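# Unwrap a straw and insert it into a lidded cup

## Task

Pull the straw free of its paper sleeve, then feed it through the opening in the cup lid until it reaches the bottom of the cup. The sleeve must be left lying on the table, and the cup, which is not fixed in place, has to be standing upright at the end.

## Robot and tools

Robot. Two arms with five-fingered hands face each other across a table. left_arm carries a left hand and has its base near (+0.036, +0.519, 0) m. right_arm carries a right hand and has its base near (+0.021, -0.535, 0) m. Left and right are arm names, not sides of the images.

Scene frame. The origin sits on the table top halfway between the bases. z points up, and the table surface is at z = 0. Reported hand positions (m), orientations (quat_wxyz) and velocities use this frame, and they can be a few cm off.

Hand point. Each arm is steered by a point about 5 cm in front of the palm. Its +z runs along the straightened fingers, and its +y points out of the palm. On the right hand +x runs across the palm away from the thumb. On the left hand +x runs toward the thumb. Straight fingertips extend 6-7 cm past the point and sit about 6 cm behind it along -y. A wrist bracket on the little-finger side can hit objects, and with the fingers level the wrist can sit lower than the point and touch the table first.

Row layout. Every row has 28 numbers, each in [-1, 1], and both arms must be filled even when only one moves. Left arm first: dx, dy, dz, rx, ry, rz, then little, ring, middle, index, thumb_bend, thumb_turn, force_limit, speed. Right arm follows in the same order. The six pose numbers are offsets, not poses. They are measured from that arm's Hand target at the start of the action or move, along the Hand target's own axes. 1.0 equals 0.6 m of travel or 180 degrees of turn. rx, ry, rz together form one rotation vector. All zeros means going to, or staying at, the current Hand target. The same nonzero offset sent twice moves the hand twice.

Hand numbers. The six motor values are absolute targets. For fingers and thumb_bend, +1 is straight and -1 is curled. For thumb_turn, +1 places the thumb beside the palm and -1 places it opposite the fingers. force_limit maps -1..+1 to roughly 0..10 N at the fingertip, or 0..15 N for the thumb motors. speed rises from almost nothing at -1 to full at +0.48 and stays full up to +1. For a soft grip, close at speed -0.94 or lower. To leave a hand unchanged, resend the eight numbers you last sent for it. If you have sent none yet, send its hand_measured plus hand_force_limit and hand_speed. A motor moves only when its target changes, by 0.002 or more. To grip tighter, raise force_limit and send a target that is more closed than hand_measured.

execute_actions. actions is a list of actions. Each action is a list of up to 15 rows, and each row lasts 1/30 s. A short action repeats its last row to fill 15 steps. Every row inside one action counts from the same starting Hand target. cameras names the views you want: ["all"], [], or particular names. With an empty actions list, all cameras are returned by default.

move. target is one row, or a list of up to 15 rows, each counted from the same starting Hand targets. The hand travels in a straight line, and all arms finish together. speed is the path's top speed in m/s, from 0.002 to 3.6, default 0.25, and turns are capped at twice that number in rad/s. It can be one number or one per target. blend is in m and rounds corners in a list, with 0 meaning a stop at each target. stop_force is in N, from 3 to 120. It ends an arm's path when the wrist sensor feels that much push against the motion. Do not trust it for light contacts or while the hand turns. Omit it when backing away from a surface you are pressing. zero (boolean, used only with stop_force, default true) re-zeroes the sensor before the move. blocking=false returns early, but it cannot be combined with stop_force. A move is capped at 10 s. The result adds a move: line whose ending is done, off_target, moving, held or fault. limits=paced means the commanded pose was clipped, and limits=held means steps were withheld.

Other tools. wait takes seconds (0 to 10) and cameras. stop brakes a running move. zoom_image takes camera (cam_low, cam_left_wrist or cam_right_wrist) and region [x0, y0, x1, y1] in image pixels, at most 504 by 504, from that camera's latest image. show_instructions shows the reference pages. zero_wrist_force takes arm (left_arm or right_arm). finished_scene takes scene, the current scene's number, and cannot be undone.

Reading results. Hand target is the pose your next offsets start from, and the hand point often rests a little short of it. hand_measured, hand_stopped_by (moving, target, force, stalled, fault) and hand_load_n follow the motor order. A load near 0 after gripping means the object was lost. Wrist force and Wrist torque are given in the hand point's axes, and a third line reports the peak since the last reading. Joint torques include the arm's own weight. A MOTOR HOT line warns that the arm will soon brake for overheating.

Cameras. cam_low is fixed. cam_left_wrist and cam_right_wrist ride on the hands. All images are 672x504.

Cautions. Each control step limits orientation to 32 degrees from the measured orientation. Arms can lag, overshoot, or stop short after fast moves. An outside force near 150 N, or wrist joint torque reaching 25.2 N m, halts the arm for 10 s. Keep targets only just past any firm contact. Keep the arms and hands from touching or squeezing each other, and route paths away from an arm's own base. Don't drop the straw or let it fall far, don't knock the loose cup over, and keep everything on the table. Avoid slamming, fast hits and excessive finger force. Loose objects may get nudged now and then.

Each tool is called after "Request:" as name(argument=value, ...), one argument or row to a line, values as JSON.

Reference images:

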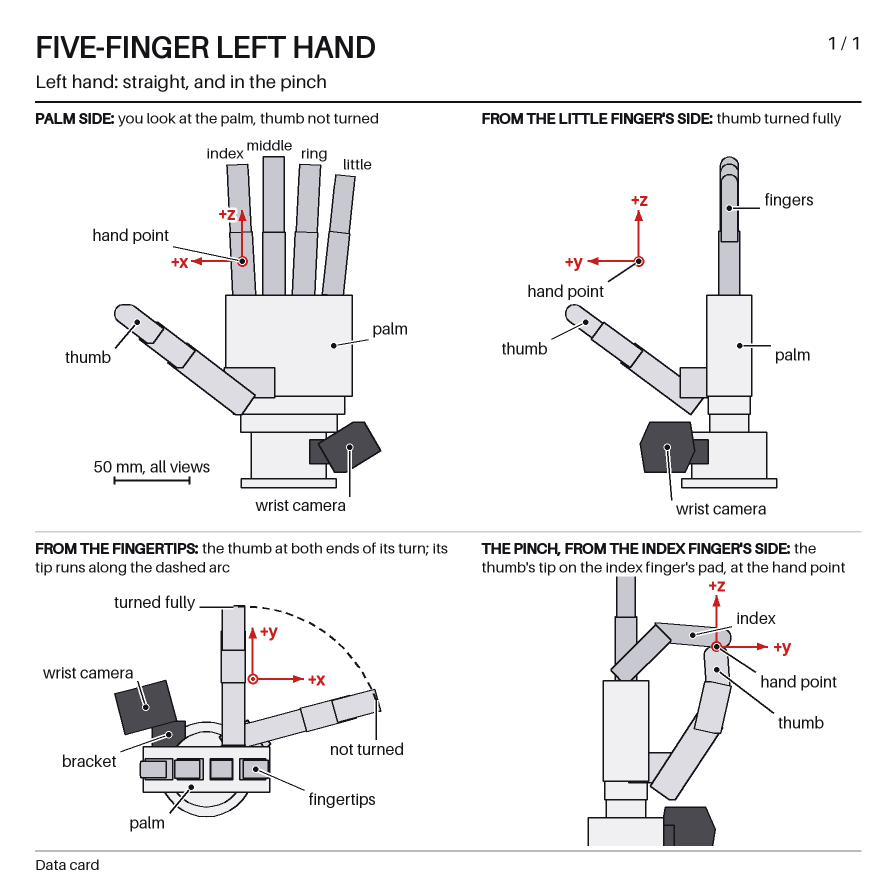

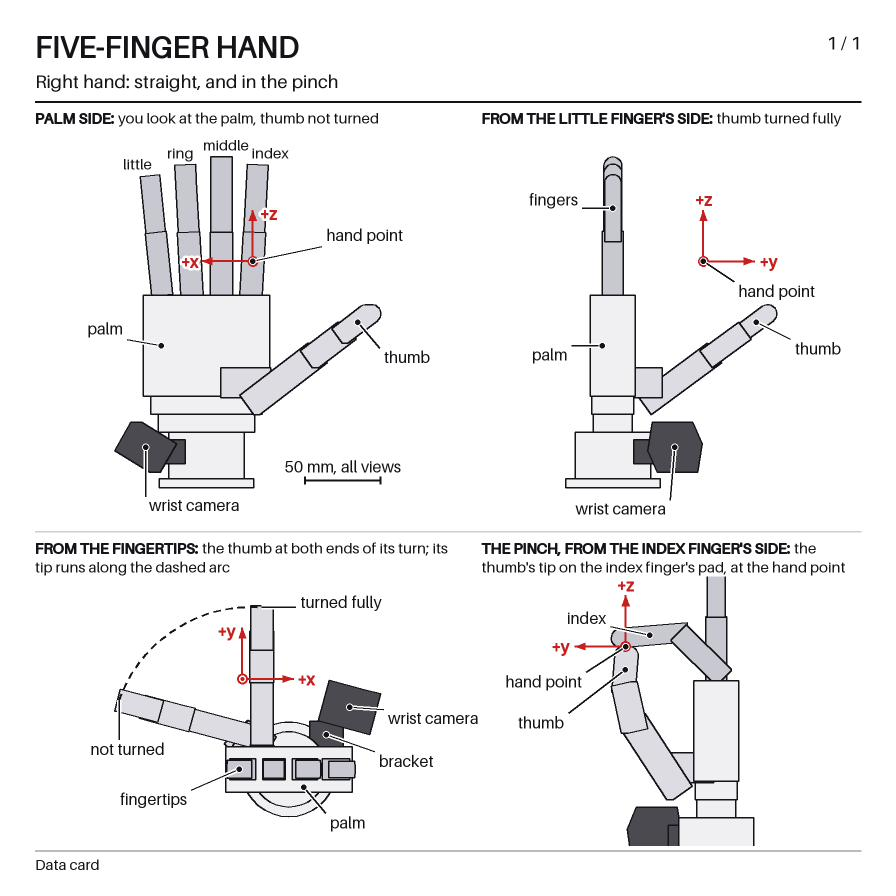

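## Session

Request:
execute_actions(
  actions=[],
)

Scene clock: 0.00 s.
left_arm: end_effector_position=(+0.4715, +0.4389, +0.2037) hand_measured=(+1.000, +1.000, +1.000, +1.000, +1.000, +1.000) hand_load_n=(+0.0, +0.0, +0.0, +0.0, +0.0, +0.0) hand_stopped_by=(target, target, target, target, target, target) hand_force_limit=0.00 hand_speed=-0.80 end_effector_quat_wxyz=(-0.350, +0.717, +0.499, -0.339) | right_arm: end_effector_position=(+0.1880, +0.0517, +0.1161) hand_measured=(+1.000, +1.000, +1.000, +1.000, +1.000, +1.000) hand_load_n=(+0.0, +0.0, +0.0, +0.0, -0.5, +0.0) hand_stopped_by=(target, target, target, target, target, target) hand_force_limit=0.00 hand_speed=-0.80 end_effector_quat_wxyz=(-0.086, +0.984, -0.034, -0.153)
Joint positions: left_arm=[4.698 -2.359 -1.194 0.973 -1.733 0.263] | right_arm=[-0.583 -0.576 0.695 1.485 1.219 -3.713]
Joint velocities: within noise
Joint torques (N m): no reading
Wrist force (N): no reading
Wrist torque (N m): no reading
Wrist force, peak (N): no reading
Hand target: left_arm +0.4715, +0.4389, +0.2037; -0.350, +0.717, +0.499, -0.339 | right_arm +0.1880, +0.0517, +0.1161; -0.086, +0.984, -0.034, -0.153

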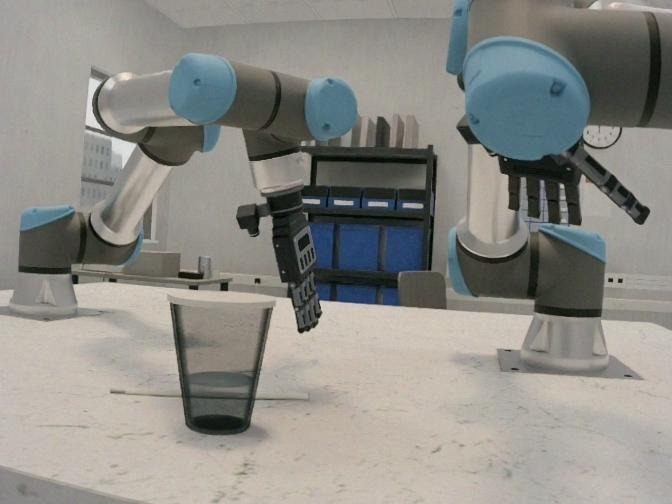

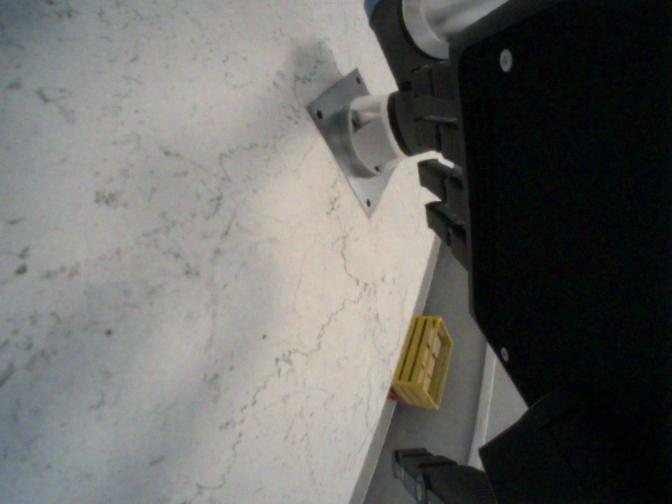

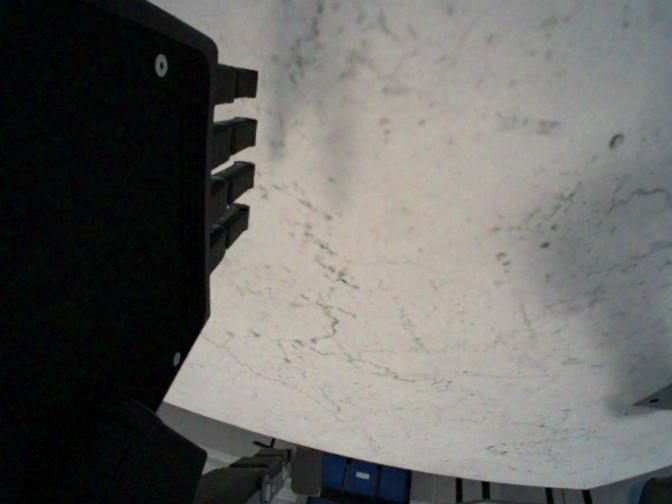

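Request:
zoom_image(
  camera="cam_low",
  region=[90, 280, 340, 450],
)

Request:
zoom_image(
  camera="cam_low",
  region=[100, 370, 200, 420],
)

Request:
zoom_image(
  camera="cam_low",
  region=[240, 375, 340, 425],
)

Scaled by 2.016 from the camera's 672x504 image, which has a finer 960x720 frame.

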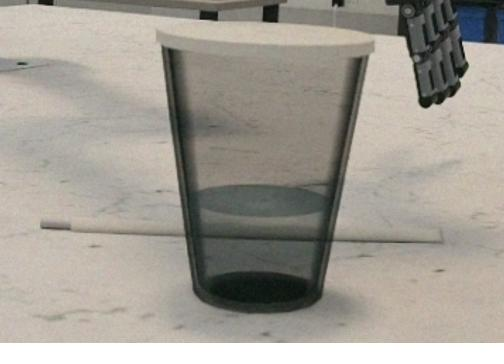

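Scaled by 5.040 from the camera's 672x504 image, which has a finer 960x720 frame.

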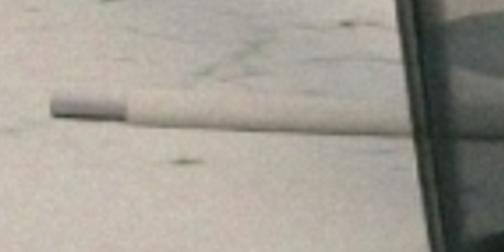

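Scaled by 5.040 from the camera's 672x504 image, which has a finer 960x720 frame.

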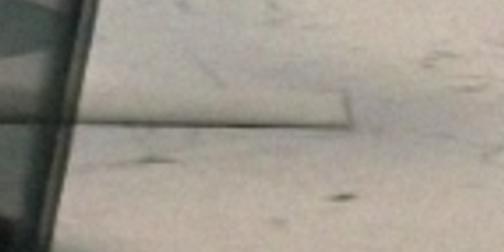

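Request:
move(
  target=[
    [-0.232,-0.07,0.027,-0.037,-0.523,-0.326,-1,-1,-0.1,-0.1,0.5,-1,-0.4,0,0.570,-0.027,-0.26,0.278,0.266,0.248,-1,-1,-0.1,-1,0.5,-1,-0.4,0],
    [-0.429,0.205,-0.076,0.046,0.65,0.406,-1,-1,-0.1,-0.1,0.5,-1,-0.4,0,0.570,-0.027,-0.26,0.278,0.266,0.248,-1,-1,-0.1,-1,0.5,-1,-0.4,0],
  ],
  blend=0.03,
  speed=0.5,
  cameras=["all"],
)

Scene clock: 80.93 s.
left_arm: end_effector_position=(+0.4980, +0.1547, +0.1595) hand_measured=(-1.000, -1.000, -0.100, -0.100, +0.500, -1.000) hand_load_n=(+0.0, +0.0, +0.0, +0.0, +0.0, +0.0) hand_stopped_by=(target, target, target, target, target, target) hand_force_limit=-0.40 hand_speed=0.00 end_effector_quat_wxyz=(-0.392, +0.751, -0.472, +0.245) end_effector_velocity=(-0.001, +0.001, -0.001) end_effector_angular_velocity=(+0.003, +0.004, +0.004) | right_arm: end_effector_position=(+0.5608, +0.0259, +0.1600) hand_measured=(-1.000, -1.000, -0.100, -1.000, +0.500, -1.000) hand_load_n=(+0.0, +0.0, +0.0, +0.0, +0.0, +0.0) hand_stopped_by=(target, target, target, target, target, target) hand_force_limit=-0.40 hand_speed=0.00 end_effector_quat_wxyz=(+0.391, -0.752, +0.471, -0.244)
Joint positions: left_arm=[4.02 -2.071 -1.412 2.459 -2.407 -4.023] | right_arm=[-0.887 -0.9 1.056 0.465 1.717 -3.037]
Joint velocities: left_arm=[0 -0.002 0 -0.006 -0.002 -0.004] | right_arm=[within noise]
Joint torques (N m): left_arm=[0.73 29.37 30.78 -3.71 -3.37 -1.81] | right_arm=[10.1 -59.93 -13.58 -1.55 2.52 2]
Wrist force (N): left_arm=[0.1 0.1 -0.1] | right_arm=[0.2 0.9 0.0]
Wrist torque (N m): left_arm=[0.01 0.01 -0.04] | right_arm=[0.01 -0.13 0.24]
Wrist force, peak (N): left_arm=[1.0 0.4 -0.1] | right_arm=[-0.3 1.2 0.7]
Hand target: left_arm +0.4981, +0.1547, +0.1596; -0.392, +0.751, -0.472, +0.245 | right_arm +0.5608, +0.0259, +0.1600; -0.391, +0.752, -0.471, +0.244
Off the commanded pose: left_arm 0.000 m, 0 deg | right_arm 0.000 m, 0 deg.
move: done
camera_calibration:
cam_left_wrist: T_world_to_cam=[[0.599384, 0.029605, 0.799914, -0.429579], [-0.0466829, -0.996322, 0.0718541, 0.178215], [0.799099, -0.0804105, -0.595797, -0.17682], [0, 0, 0, 1]] pos_world=[0.407099, 0.176059, 0.225472]
cam_right_wrist: T_world_to_cam=[[-0.431556, -0.43497, -0.790292, 0.382803], [-0.795951, 0.595889, 0.106674, 0.425987], [0.424526, 0.675069, -0.603374, -0.0455004], [0, 0, 0, 1]] pos_world=[0.523581, -0.0566167, 0.229631]

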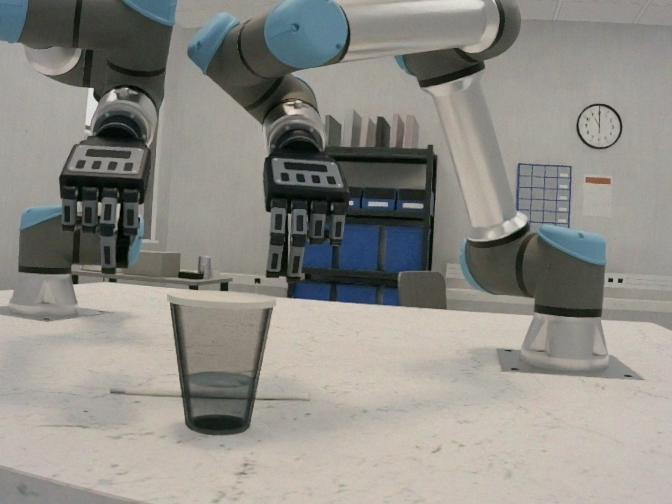

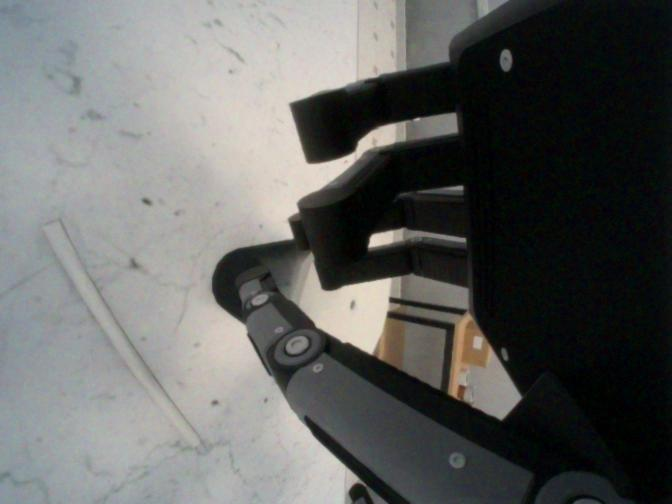

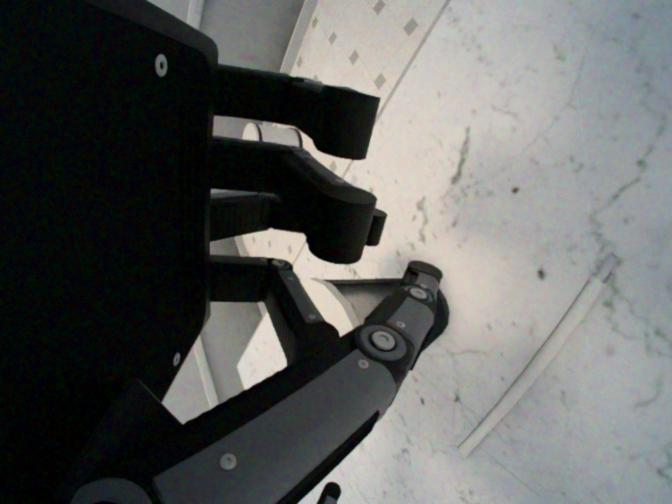

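Request:
move(
  target=[-0.0015,0.2157,0.041,0,0,0,-1,-1,-0.1,-0.1,0.5,-1,-0.4,0,0.0085,0.2193,0.0355,0,0,0,-1,-1,-0.1,-1,0.5,-1,-0.4,0],
  cameras=["all"],
)

Scene clock: 93.87 s.
left_arm: end_effector_position=(+0.4491, +0.1323, +0.0394) hand_measured=(-1.000, -1.000, -0.100, -0.100, +0.500, -1.000) hand_load_n=(+0.0, +0.0, +0.0, +0.0, +0.0, +0.0) hand_stopped_by=(target, target, target, target, target, target) hand_force_limit=-0.40 hand_speed=0.00 end_effector_quat_wxyz=(-0.392, +0.751, -0.472, +0.245) | right_arm: end_effector_position=(+0.5106, -0.0041, +0.0402) hand_measured=(-1.000, -1.000, -0.100, -1.000, +0.500, -1.000) hand_load_n=(+0.0, +0.0, +0.0, +0.0, +0.0, +0.0) hand_stopped_by=(target, target, target, target, target, target) hand_force_limit=-0.40 hand_speed=0.00 end_effector_quat_wxyz=(+0.391, -0.752, +0.471, -0.244)
Joint positions: left_arm=[3.918 -2.207 -1.56 2.638 -2.456 -4.161] | right_arm=[-0.877 -0.936 1.442 0.115 1.725 -3.031]
Joint torques (N m): left_arm=[-5.17 31.16 17.92 -0.8 0.98 -1.43] | right_arm=[-6.65 -54.25 -4.57 -1.57 -1.55 -1.17]
Wrist force (N): left_arm=[0.0 0.1 0.0] | right_arm=[0.2 0.6 -0.5]
Wrist torque (N m): left_arm=[0.01 0.02 -0.10] | right_arm=[0.01 -0.11 0.12]
Wrist force, peak (N): left_arm=[0.2 2.2 0.0] | right_arm=[0.3 3.4 -0.2]
Hand target: left_arm +0.4491, +0.1323, +0.0394; -0.392, +0.751, -0.472, +0.245 | right_arm +0.5105, -0.0042, +0.0401; -0.391, +0.752, -0.471, +0.244
Off the commanded pose: left_arm 0.000 m, 0 deg | right_arm 0.000 m, 0 deg.
move: done
camera_calibration:
cam_left_wrist: T_world_to_cam=[[0.599258, 0.0294382, 0.800014, -0.303479], [-0.0466336, -0.996343, 0.0715938, 0.162358], [0.799196, -0.0802107, -0.595694, -0.211169], [0, 0, 0, 1]] pos_world=[0.358199, 0.15376, 0.105372]
cam_right_wrist: T_world_to_cam=[[-0.431504, -0.434887, -0.790365, 0.253404], [-0.79598, 0.595841, 0.106717, 0.416691], [0.424523, 0.675164, -0.603269, -0.0762229], [0, 0, 0, 1]] pos_world=[0.473381, -0.0866167, 0.109831]

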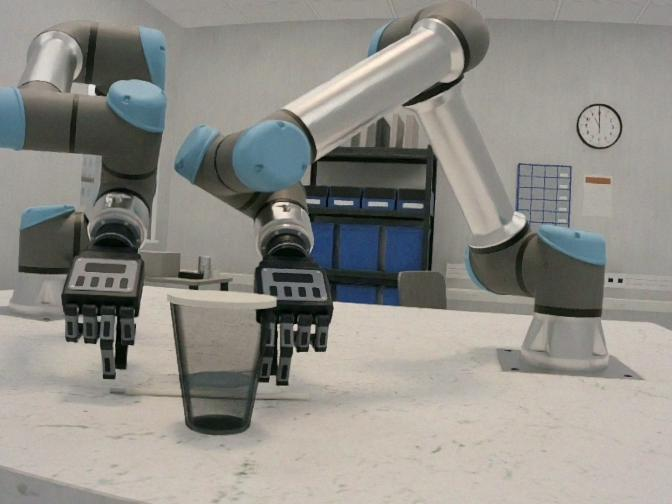

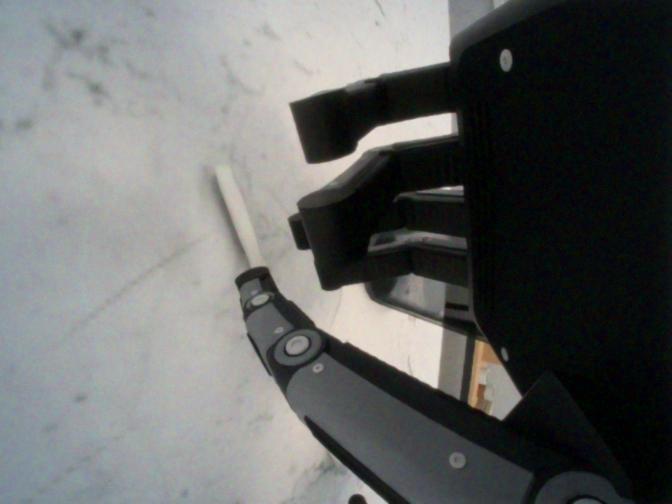

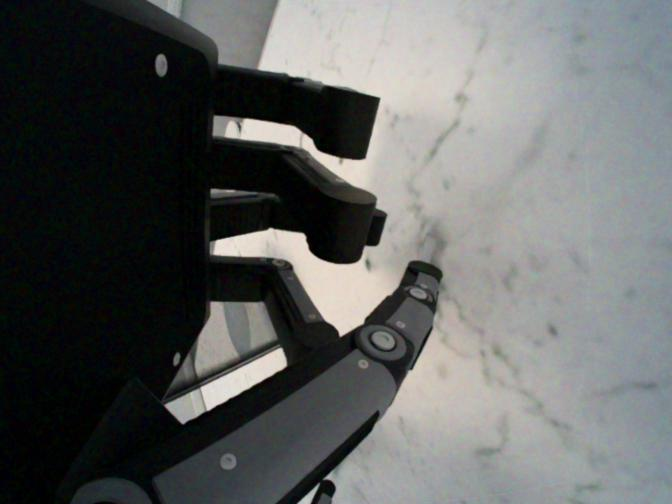

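Request:
move(
  target=[0,0.0375,0.0262,0,0,0,-1,-1,-0.2,-0.2,0.4,-1,-0.4,0,0,0.0382,0.0268,0,0,0,-1,-1,-0.2,-1,0.4,-1,-0.4,0],
  speed=0.05,
  stop_force=4,
  cameras=["all"],
)

Request:
zoom_image(
  camera="cam_right_wrist",
  region=[290, 150, 490, 300],
)

Request:
zoom_image(
  camera="cam_left_wrist",
  region=[190, 150, 390, 300],
)

Request:
zoom_image(
  camera="cam_low",
  region=[50, 320, 330, 440],
)

Scene clock: 103.10 s.
left_arm: end_effector_position=(+0.4490, +0.1323, +0.0173) hand_measured=(-1.000, -1.000, -0.200, -0.200, +0.400, -1.000) hand_load_n=(+0.0, +0.0, -0.5, +0.0, +0.0, +0.0) hand_stopped_by=(target, target, target, target, target, target) hand_force_limit=-0.40 hand_speed=0.00 end_effector_quat_wxyz=(-0.392, +0.751, -0.472, +0.245) | right_arm: end_effector_position=(+0.5105, -0.0043, +0.0173) hand_measured=(-1.000, -1.000, -0.200, -1.000, +0.400, -1.000) hand_load_n=(+0.0, +0.0, -1.5, +0.0, +0.0, +0.0) hand_stopped_by=(target, target, target, target, target, target) hand_force_limit=-0.40 hand_speed=0.00 end_effector_quat_wxyz=(+0.391, -0.752, +0.471, -0.244)
Joint positions: left_arm=[3.918 -2.239 -1.573 2.683 -2.456 -4.161] | right_arm=[-0.877 -0.909 1.462 0.068 1.725 -3.031]
Joint torques (N m): left_arm=[-7.2 29.58 26.29 -0.46 -2.98 0.68] | right_arm=[0.27 -37.55 -26.65 -1.03 -1.25 -0.92]
Wrist force (N): left_arm=[-1.2 -1.1 -0.9] | right_arm=[-1.2 -1.6 -1.7]
Wrist torque (N m): left_arm=[0.10 0.14 -0.10] | right_arm=[0.07 -0.01 0.03]
Wrist force, peak (N): left_arm=[-0.9 -48.0 -15.4] | right_arm=[1.6 -35.5 -14.0]
Hand target: left_arm +0.4490, +0.1323, +0.0173; -0.392, +0.751, -0.472, +0.245 (not the last commanded pose) | right_arm +0.5105, -0.0042, +0.0173; -0.391, +0.752, -0.471, +0.244 (not the last commanded pose)
Off the commanded pose: left_arm 0.005 m, 0 deg | right_arm 0.005 m, 0 deg.
move: contact (left_arm, right_arm)
camera_calibration:
cam_left_wrist: T_world_to_cam=[[0.599272, 0.0296572, 0.799996, -0.285776], [-0.0465806, -0.996329, 0.0718288, 0.163894], [0.799189, -0.0803093, -0.59569, -0.224237], [0, 0, 0, 1]] pos_world=[0.358099, 0.153759, 0.0832719]
cam_right_wrist: T_world_to_cam=[[-0.431556, -0.43497, -0.790292, 0.235229], [-0.795951, 0.595889, 0.106674, 0.419109], [0.424526, 0.675069, -0.603374, -0.0899286], [0, 0, 0, 1]] pos_world=[0.473281, -0.0867167, 0.0869307]

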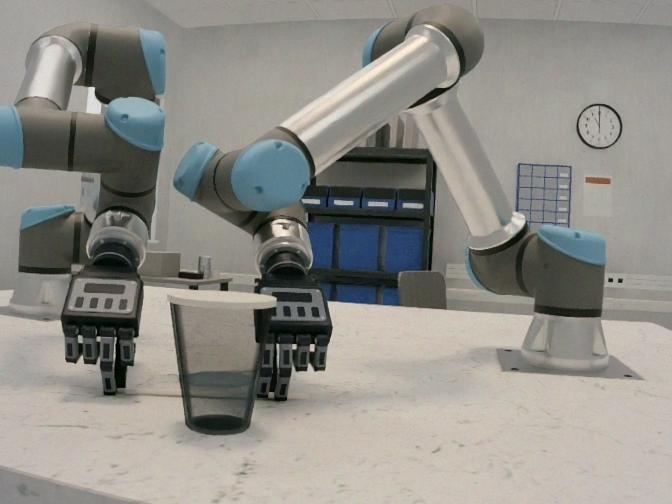

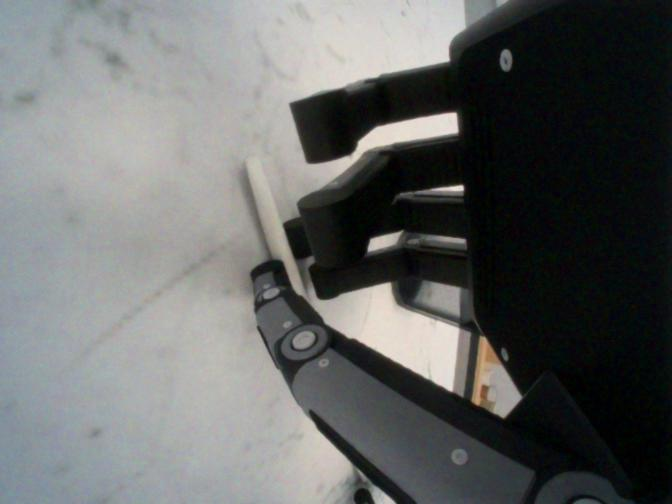

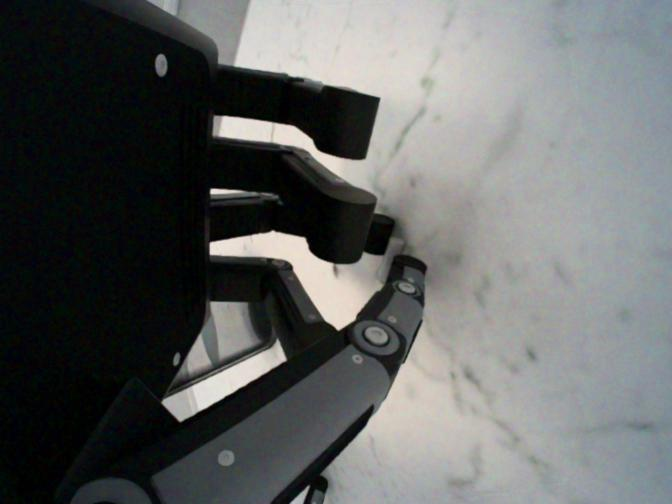

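Scaled by 2.520 from the camera's 672x504 image, which has a finer 960x720 frame.

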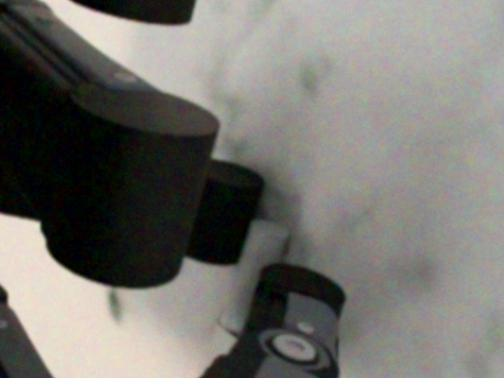

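Scaled by 2.520 from the camera's 672x504 image, which has a finer 960x720 frame.

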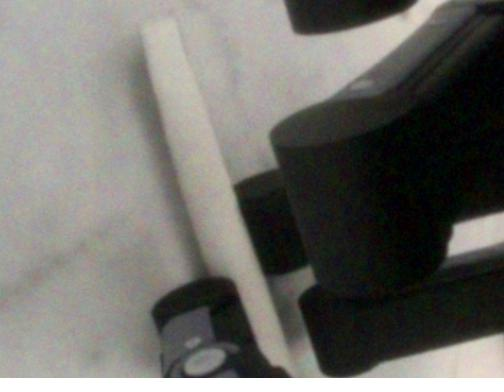

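Scaled by 1.800 from the camera's 672x504 image, which has a finer 960x720 frame.

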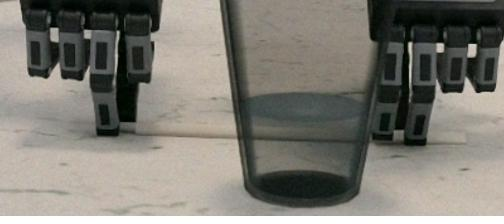

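Request:
move(
  target=[
    [0,-0.0014,-0.001,0,0,0,-1,-1,-0.2,-0.2,0.4,-1,-0.4,0,0.005,-0.0014,-0.001,0,0,0,-1,-1,-0.2,-1,0.4,-1,-0.4,0],
    [0,-0.0014,-0.001,0,0,0,-1,-1,-0.45,-0.45,0.12,-1,-0.4,-0.8,0.005,-0.0014,-0.001,0,0,0,-1,-1,-0.45,-1,0.12,-1,-0.4,-0.8],
  ],
  cameras=["all"],
)

Request:
zoom_image(
  camera="cam_right_wrist",
  region=[290, 150, 490, 300],
)

Request:
zoom_image(
  camera="cam_left_wrist",
  region=[190, 150, 390, 300],
)

Scene clock: 109.70 s.
left_arm: end_effector_position=(+0.4490, +0.1323, +0.0184) hand_measured=(-1.000, -1.000, -0.324, -0.438, +0.330, -1.000) hand_load_n=(+0.0, +0.0, +7.0, +3.0, +6.5, +0.0) hand_stopped_by=(target, target, force, force, force, target) hand_force_limit=-0.40 hand_speed=-0.80 end_effector_quat_wxyz=(-0.392, +0.751, -0.472, +0.245) | right_arm: end_effector_position=(+0.5118, -0.0070, +0.0183) hand_measured=(-1.000, -1.000, -0.326, -1.000, +0.328, -1.000) hand_load_n=(+0.0, +0.0, +9.0, +0.0, +6.0, +0.5) hand_stopped_by=(target, target, force, target, force, target) hand_force_limit=-0.40 hand_speed=-0.80 end_effector_quat_wxyz=(+0.391, -0.752, +0.471, -0.244)
Joint positions: left_arm=[3.918 -2.237 -1.573 2.681 -2.456 -4.161] | right_arm=[-0.883 -0.913 1.466 0.068 1.721 -3.035]
Joint torques (N m): left_arm=[-6.73 48 24.45 -1.64 -3.09 -1.34] | right_arm=[8.45 -43.82 -18.94 -1.6 1.46 1.63]
Wrist force (N): left_arm=[-1.0 0.6 -0.1] | right_arm=[-0.1 1.7 -0.4]
Wrist torque (N m): left_arm=[0.09 0.19 -0.16] | right_arm=[0.16 -0.07 0.22]
Wrist force, peak (N): left_arm=[-2.1 -2.0 -1.5] | right_arm=[-1.6 -2.7 -2.1]
Hand target: left_arm +0.4490, +0.1323, +0.0184; -0.392, +0.751, -0.472, +0.245 | right_arm +0.5118, -0.0069, +0.0183; -0.391, +0.752, -0.471, +0.244
Off the commanded pose: left_arm 0.000 m, 0 deg | right_arm 0.000 m, 0 deg.
move: done
camera_calibration:
cam_left_wrist: T_world_to_cam=[[0.599269, 0.0296571, 0.799998, -0.286652], [-0.0465012, -0.996337, 0.0717693, 0.163693], [0.799196, -0.08021, -0.595695, -0.223607], [0, 0, 0, 1]] pos_world=[0.358099, 0.153659, 0.0843718]
cam_right_wrist: T_world_to_cam=[[-0.431556, -0.43497, -0.790292, 0.235406], [-0.795951, 0.595889, 0.106674, 0.421646], [0.424526, 0.675069, -0.603374, -0.0880545], [0, 0, 0, 1]] pos_world=[0.474581, -0.0894167, 0.0879307]

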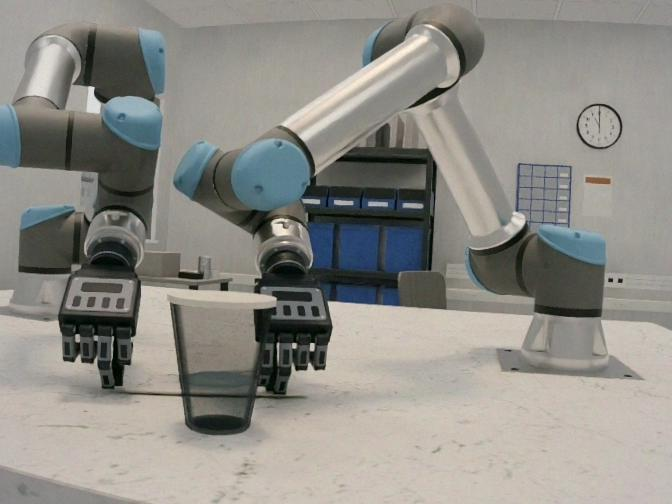

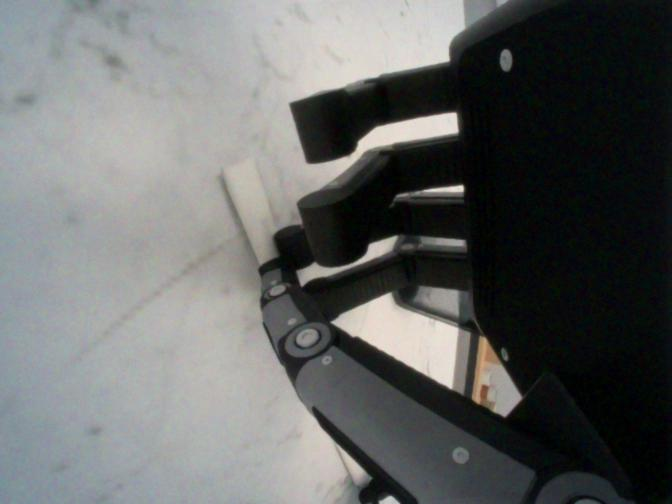

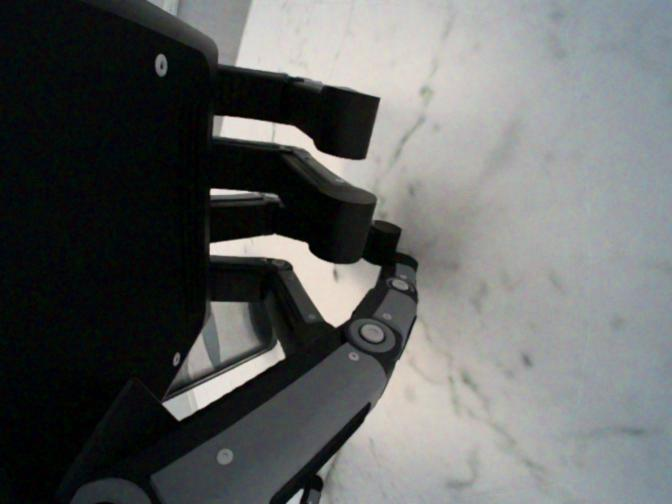

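Scaled by 2.520 from the camera's 672x504 image, which has a finer 960x720 frame.

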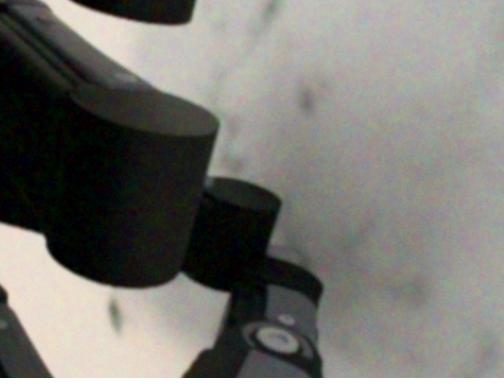

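Scaled by 2.520 from the camera's 672x504 image, which has a finer 960x720 frame.

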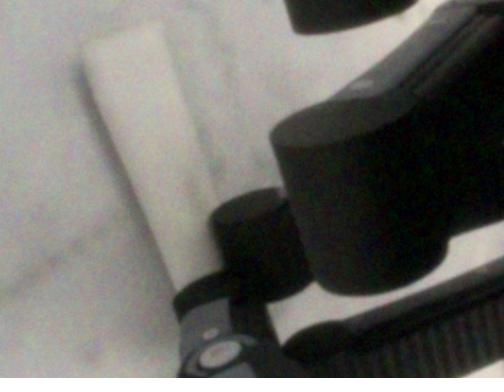

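Request:
move(
  target=[
    [0,-0.041,-0.0287,0,0,0,-1,-1,-0.45,-0.45,0.12,-1,-0.4,-0.8,0,-0.041,-0.0287,0,0,0,-1,-1,-0.45,-1,0.12,-1,-0.4,-0.8],
    [0,-0.041,-0.0287,0,0,0,-1,-1,-0.45,-0.45,0.12,-1,-0.4,-0.8,0.1,-0.041,-0.0287,0,0,0,-1,-1,-0.45,-1,0.12,-1,-0.4,-0.8],
  ],
  speed=0.08,
  cameras=["all"],
)

Request:
zoom_image(
  camera="cam_low",
  region=[0, 270, 330, 440],
)

Request:
zoom_image(
  camera="cam_right_wrist",
  region=[170, 150, 490, 504],
)

Scene clock: 116.27 s.
left_arm: end_effector_position=(+0.4490, +0.1322, +0.0484) hand_measured=(-1.000, -1.000, -0.324, -0.438, +0.330, -1.000) hand_load_n=(+0.0, +0.0, +7.0, +3.5, +6.5, +0.0) hand_stopped_by=(target, target, force, force, force, target) hand_force_limit=-0.40 hand_speed=-0.80 end_effector_quat_wxyz=(-0.392, +0.751, -0.472, +0.245) | right_arm: end_effector_position=(+0.5381, -0.0609, +0.0483) hand_measured=(-1.000, -1.000, -0.326, -1.000, +0.328, -1.000) hand_load_n=(+0.0, +0.0, +9.0, +0.0, +6.0, +1.0) hand_stopped_by=(target, target, force, target, force, target) hand_force_limit=-0.40 hand_speed=-0.80 end_effector_quat_wxyz=(+0.391, -0.752, +0.471, -0.244)
Joint positions: left_arm=[3.917 -2.195 -1.553 2.62 -2.456 -4.162] | right_arm=[-0.996 -0.997 1.521 0.09 1.628 -3.101]
Joint torques (N m): left_arm=[-6.54 31.02 2.64 -3.54 -3.61 -1.29] | right_arm=[1.56 -36.37 -28.45 1.73 1.89 1.88]
Wrist force (N): left_arm=[-1.3 0.7 -0.1] | right_arm=[-0.4 1.8 0.0]
Wrist torque (N m): left_arm=[0.11 0.23 -0.17] | right_arm=[0.18 0.00 0.12]
Wrist force, peak (N): left_arm=[-1.2 1.3 0.0] | right_arm=[-0.1 2.5 0.1]
Hand target: left_arm +0.4490, +0.1322, +0.0484; -0.392, +0.751, -0.472, +0.245 | right_arm +0.5381, -0.0609, +0.0483; -0.391, +0.752, -0.471, +0.244
Off the commanded pose: left_arm 0.000 m, 0 deg | right_arm 0.000 m, 0 deg.
move: done
camera_calibration:
cam_left_wrist: T_world_to_cam=[[0.599272, 0.0296572, 0.799996, -0.310653], [-0.0465806, -0.996329, 0.0718288, 0.16156], [0.799189, -0.0803093, -0.59569, -0.205719], [0, 0, 0, 1]] pos_world=[0.358099, 0.153659, 0.114372]
cam_right_wrist: T_world_to_cam=[[-0.431556, -0.43497, -0.790292, 0.247098], [-0.795951, 0.595889, 0.106674, 0.471487], [0.424526, 0.675069, -0.603374, -0.0446717], [0, 0, 0, 1]] pos_world=[0.500881, -0.143317, 0.118031]

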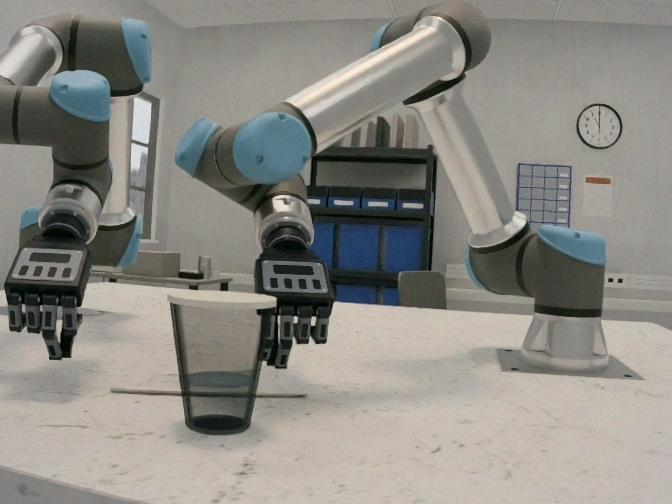

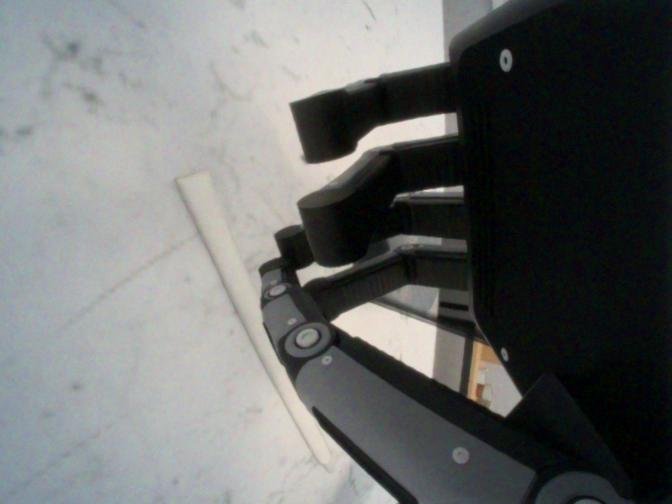

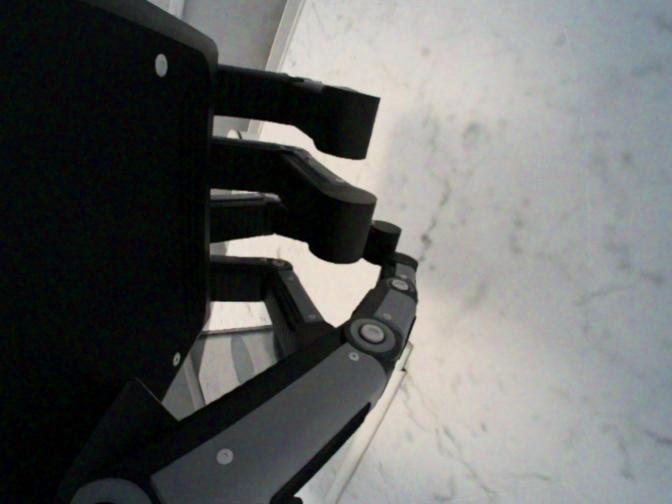

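Scaled by 1.527 from the camera's 672x504 image, which has a finer 960x720 frame.

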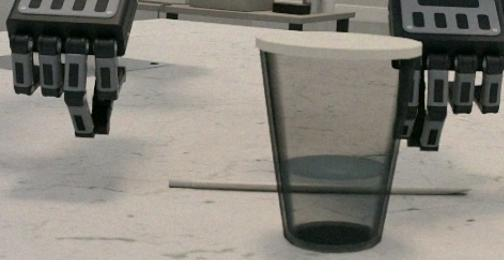

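Scaled by 1.424 from the camera's 672x504 image, which has a finer 960x720 frame.

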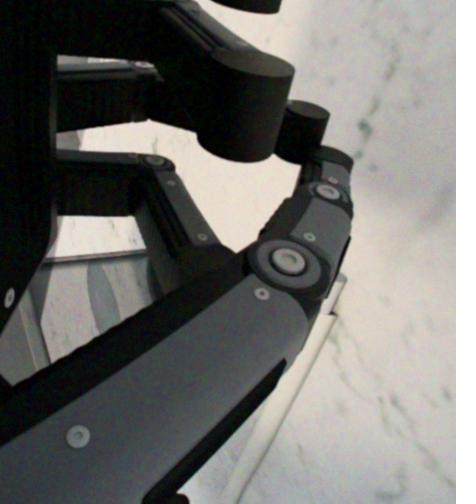

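Request:
move(
  target=[0,0.0368,0.0065,0,0,0,-1,-1,-0.18,-0.18,0.42,-1,-0.4,-0.5,-0.0952,0.0338,0.0107,0,0,0,-1,-1,-0.18,-1,0.42,-1,-0.4,-0.5],
  speed=0.1,
  cameras=["all"],
)

Request:
zoom_image(
  camera="cam_right_wrist",
  region=[290, 150, 490, 300],
)

Request:
zoom_image(
  camera="cam_left_wrist",
  region=[190, 150, 390, 300],
)

Request:
zoom_image(
  camera="cam_low",
  region=[50, 320, 330, 440],
)

Scene clock: 133.63 s.
left_arm: end_effector_position=(+0.4404, +0.1282, +0.0280) hand_measured=(-1.000, -1.000, -0.180, -0.180, +0.420, -1.000) hand_load_n=(+0.0, +0.0, +0.0, +0.0, +0.0, +0.0) hand_stopped_by=(target, target, target, target, target, target) hand_force_limit=-0.40 hand_speed=-0.50 end_effector_quat_wxyz=(-0.392, +0.751, -0.472, +0.245) | right_arm: end_effector_position=(+0.5075, -0.0123, +0.0281) hand_measured=(-1.000, -1.000, -0.180, -1.000, +0.420, -1.000) hand_load_n=(+0.0, +0.0, +0.0, +0.0, +0.0, +0.5) hand_stopped_by=(target, target, target, target, target, target) hand_force_limit=-0.40 hand_speed=-0.50 end_effector_quat_wxyz=(+0.391, -0.752, +0.471, -0.244)
Joint positions: left_arm=[3.899 -2.227 -1.567 2.644 -2.464 -4.188] | right_arm=[-0.886 -0.939 1.484 0.077 1.718 -3.037]
Joint torques (N m): left_arm=[8.08 48.59 23.72 -4.01 -0.46 1.72] | right_arm=[6.78 -51.45 -4.6 1.93 -1.09 -1.33]
Wrist force (N): left_arm=[-1.2 0.4 -0.3] | right_arm=[-0.2 1.6 -0.4]
Wrist torque (N m): left_arm=[0.08 0.20 -0.13] | right_arm=[0.17 -0.04 0.22]
Wrist force, peak (N): left_arm=[-1.4 1.0 0.0] | right_arm=[-1.2 2.1 -0.3]
Hand target: left_arm +0.4405, +0.1282, +0.0281; -0.392, +0.751, -0.472, +0.245 | right_arm +0.5074, -0.0123, +0.0281; -0.391, +0.752, -0.471, +0.244
Off the commanded pose: left_arm 0.000 m, 0 deg | right_arm 0.000 m, 0 deg.
move: done
camera_calibration:
cam_left_wrist: T_world_to_cam=[[0.599368, 0.0294262, 0.799933, -0.289051], [-0.0465527, -0.996351, 0.0715323, 0.158562], [0.799119, -0.0801132, -0.595811, -0.21132], [0, 0, 0, 1]] pos_world=[0.349499, 0.14956, 0.0939718]
cam_right_wrist: T_world_to_cam=[[-0.431505, -0.434887, -0.790365, 0.238981], [-0.795921, 0.595936, 0.106633, 0.42033], [0.424633, 0.675081, -0.603284, -0.0767961], [0, 0, 0, 1]] pos_world=[0.470281, -0.0947168, 0.0977309]

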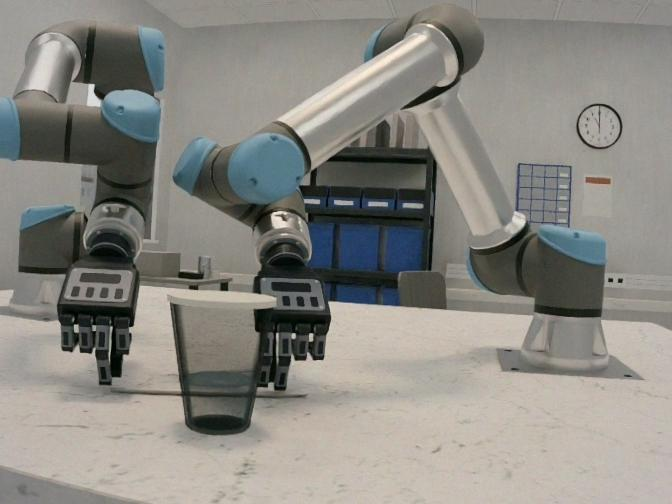

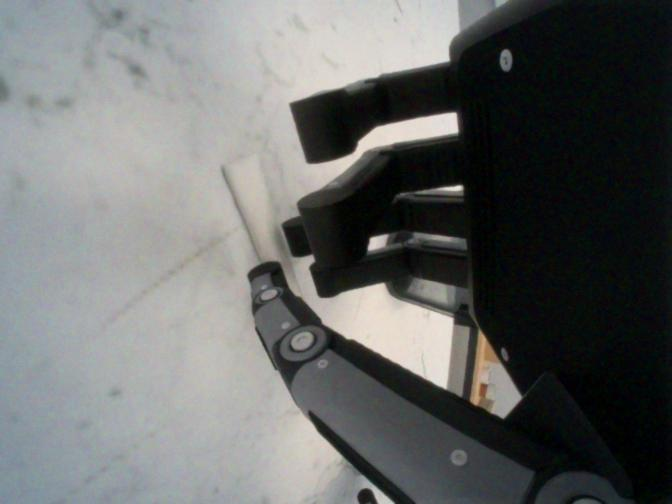

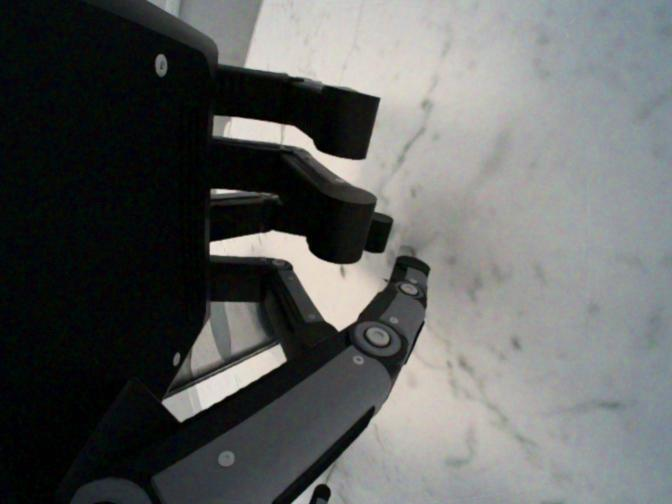

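Scaled by 2.520 from the camera's 672x504 image, which has a finer 960x720 frame.

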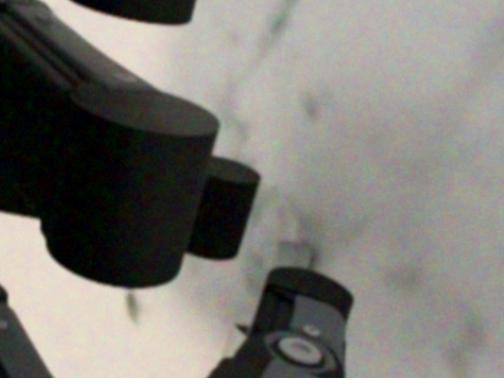

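Scaled by 2.520 from the camera's 672x504 image, which has a finer 960x720 frame.

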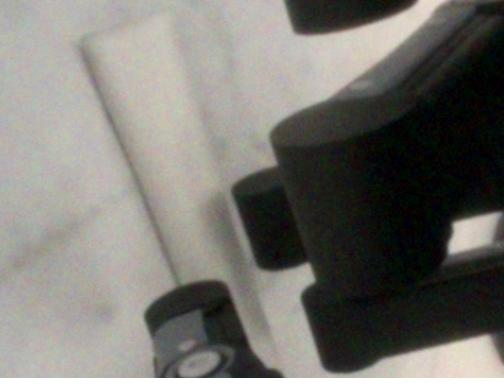

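Scaled by 1.800 from the camera's 672x504 image, which has a finer 960x720 frame.

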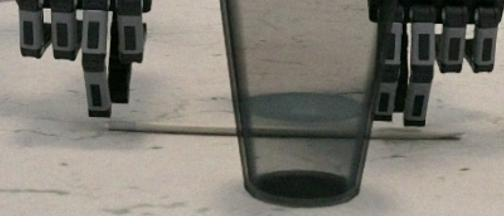

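Request:
move(
  target=[0,0.0191,0.0134,0,0,0,-1,-1,-0.18,-0.18,0.42,-1,-0.4,-0.5,0,0.0191,0.0134,0,0,0,-1,-1,-0.18,-1,0.42,-1,-0.4,-0.5],
  speed=0.012,
  stop_force=3,
  cameras=["all"],
)

Request:
zoom_image(
  camera="cam_right_wrist",
  region=[290, 150, 490, 300],
)

Request:
zoom_image(
  camera="cam_left_wrist",
  region=[190, 150, 390, 300],
)

Scene clock: 139.67 s.
left_arm: end_effector_position=(+0.4405, +0.1282, +0.0179) hand_measured=(-1.000, -1.000, -0.180, -0.180, +0.420, -1.000) hand_load_n=(+0.0, +0.0, -1.0, +0.0, +0.5, +0.0) hand_stopped_by=(target, target, target, target, target, target) hand_force_limit=-0.40 hand_speed=-0.50 end_effector_quat_wxyz=(-0.392, +0.751, -0.472, +0.245) | right_arm: end_effector_position=(+0.5073, -0.0123, +0.0180) hand_measured=(-1.000, -1.000, -0.180, -1.000, +0.420, -1.000) hand_load_n=(+0.0, +0.0, -0.5, +0.0, +0.0, +0.0) hand_stopped_by=(target, target, target, target, target, target) hand_force_limit=-0.40 hand_speed=-0.50 end_effector_quat_wxyz=(+0.391, -0.752, +0.471, -0.244)
Joint positions: left_arm=[3.899 -2.241 -1.573 2.665 -2.464 -4.188] | right_arm=[-0.886 -0.927 1.492 0.056 1.718 -3.037]
Joint torques (N m): left_arm=[-5.98 46.5 23.94 -4.12 1.15 1.3] | right_arm=[7.73 -55.29 -29.01 0.79 1.75 1.51]
Wrist force (N): left_arm=[0.1 -2.9 -1.9] | right_arm=[0.0 -0.5 -1.3]
Wrist torque (N m): left_arm=[0.12 0.15 -0.07] | right_arm=[0.10 -0.03 0.16]
Wrist force, peak (N): left_arm=[-1.3 -11.3 -4.6] | right_arm=[0.4 -6.6 -4.0]
Hand target: left_arm +0.4405, +0.1282, +0.0179; -0.392, +0.751, -0.472, +0.245 (not the last commanded pose) | right_arm +0.5074, -0.0123, +0.0180; -0.391, +0.752, -0.471, +0.244 (not the last commanded pose)
Off the commanded pose: left_arm 0.004 m, 0 deg | right_arm 0.004 m, 0 deg.
move: contact (left_arm, right_arm)
camera_calibration:
cam_left_wrist: T_world_to_cam=[[0.599269, 0.0296571, 0.799998, -0.28104], [-0.0465012, -0.996337, 0.0717693, 0.159348], [0.799196, -0.08021, -0.595695, -0.217432], [0, 0, 0, 1]] pos_world=[0.349599, 0.149659, 0.0838718]
cam_right_wrist: T_world_to_cam=[[-0.431589, -0.435024, -0.790244, 0.23097], [-0.795946, 0.595896, 0.106667, 0.421333], [0.4245, 0.675028, -0.603438, -0.0827762], [0, 0, 0, 1]] pos_world=[0.470181, -0.0947167, 0.0876306]

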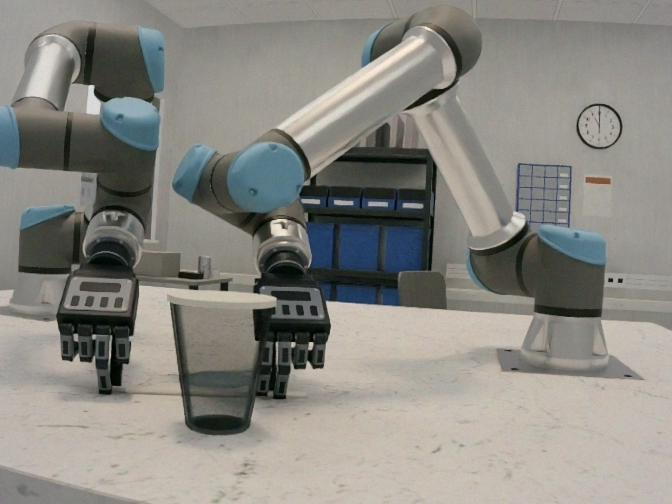

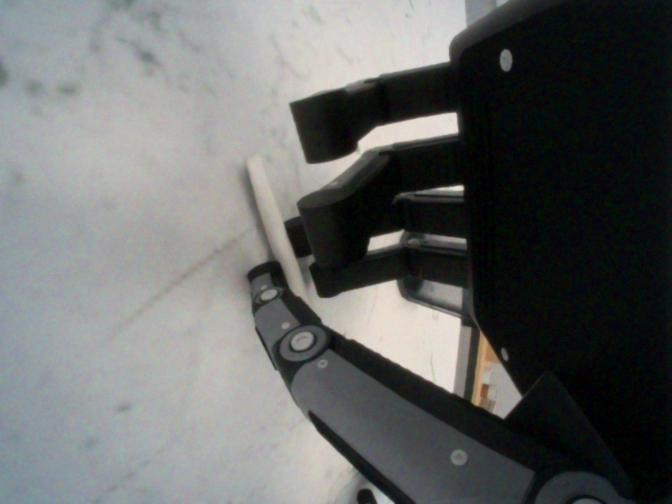

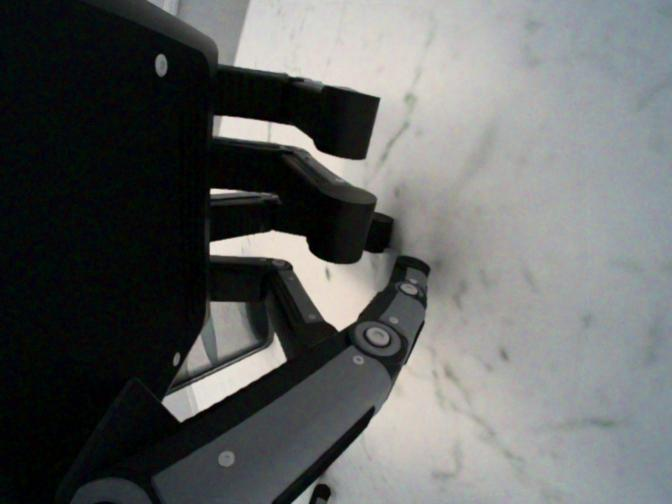

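Scaled by 2.520 from the camera's 672x504 image, which has a finer 960x720 frame.

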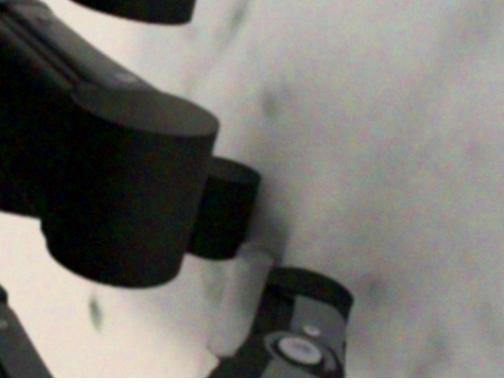

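Scaled by 2.520 from the camera's 672x504 image, which has a finer 960x720 frame.

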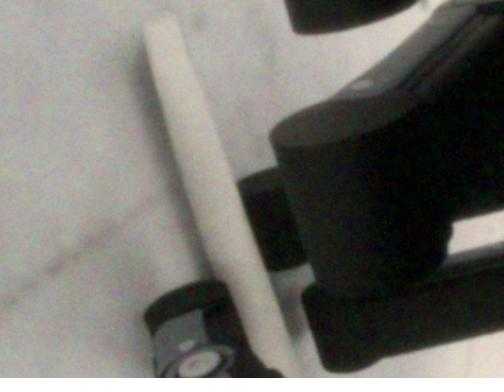

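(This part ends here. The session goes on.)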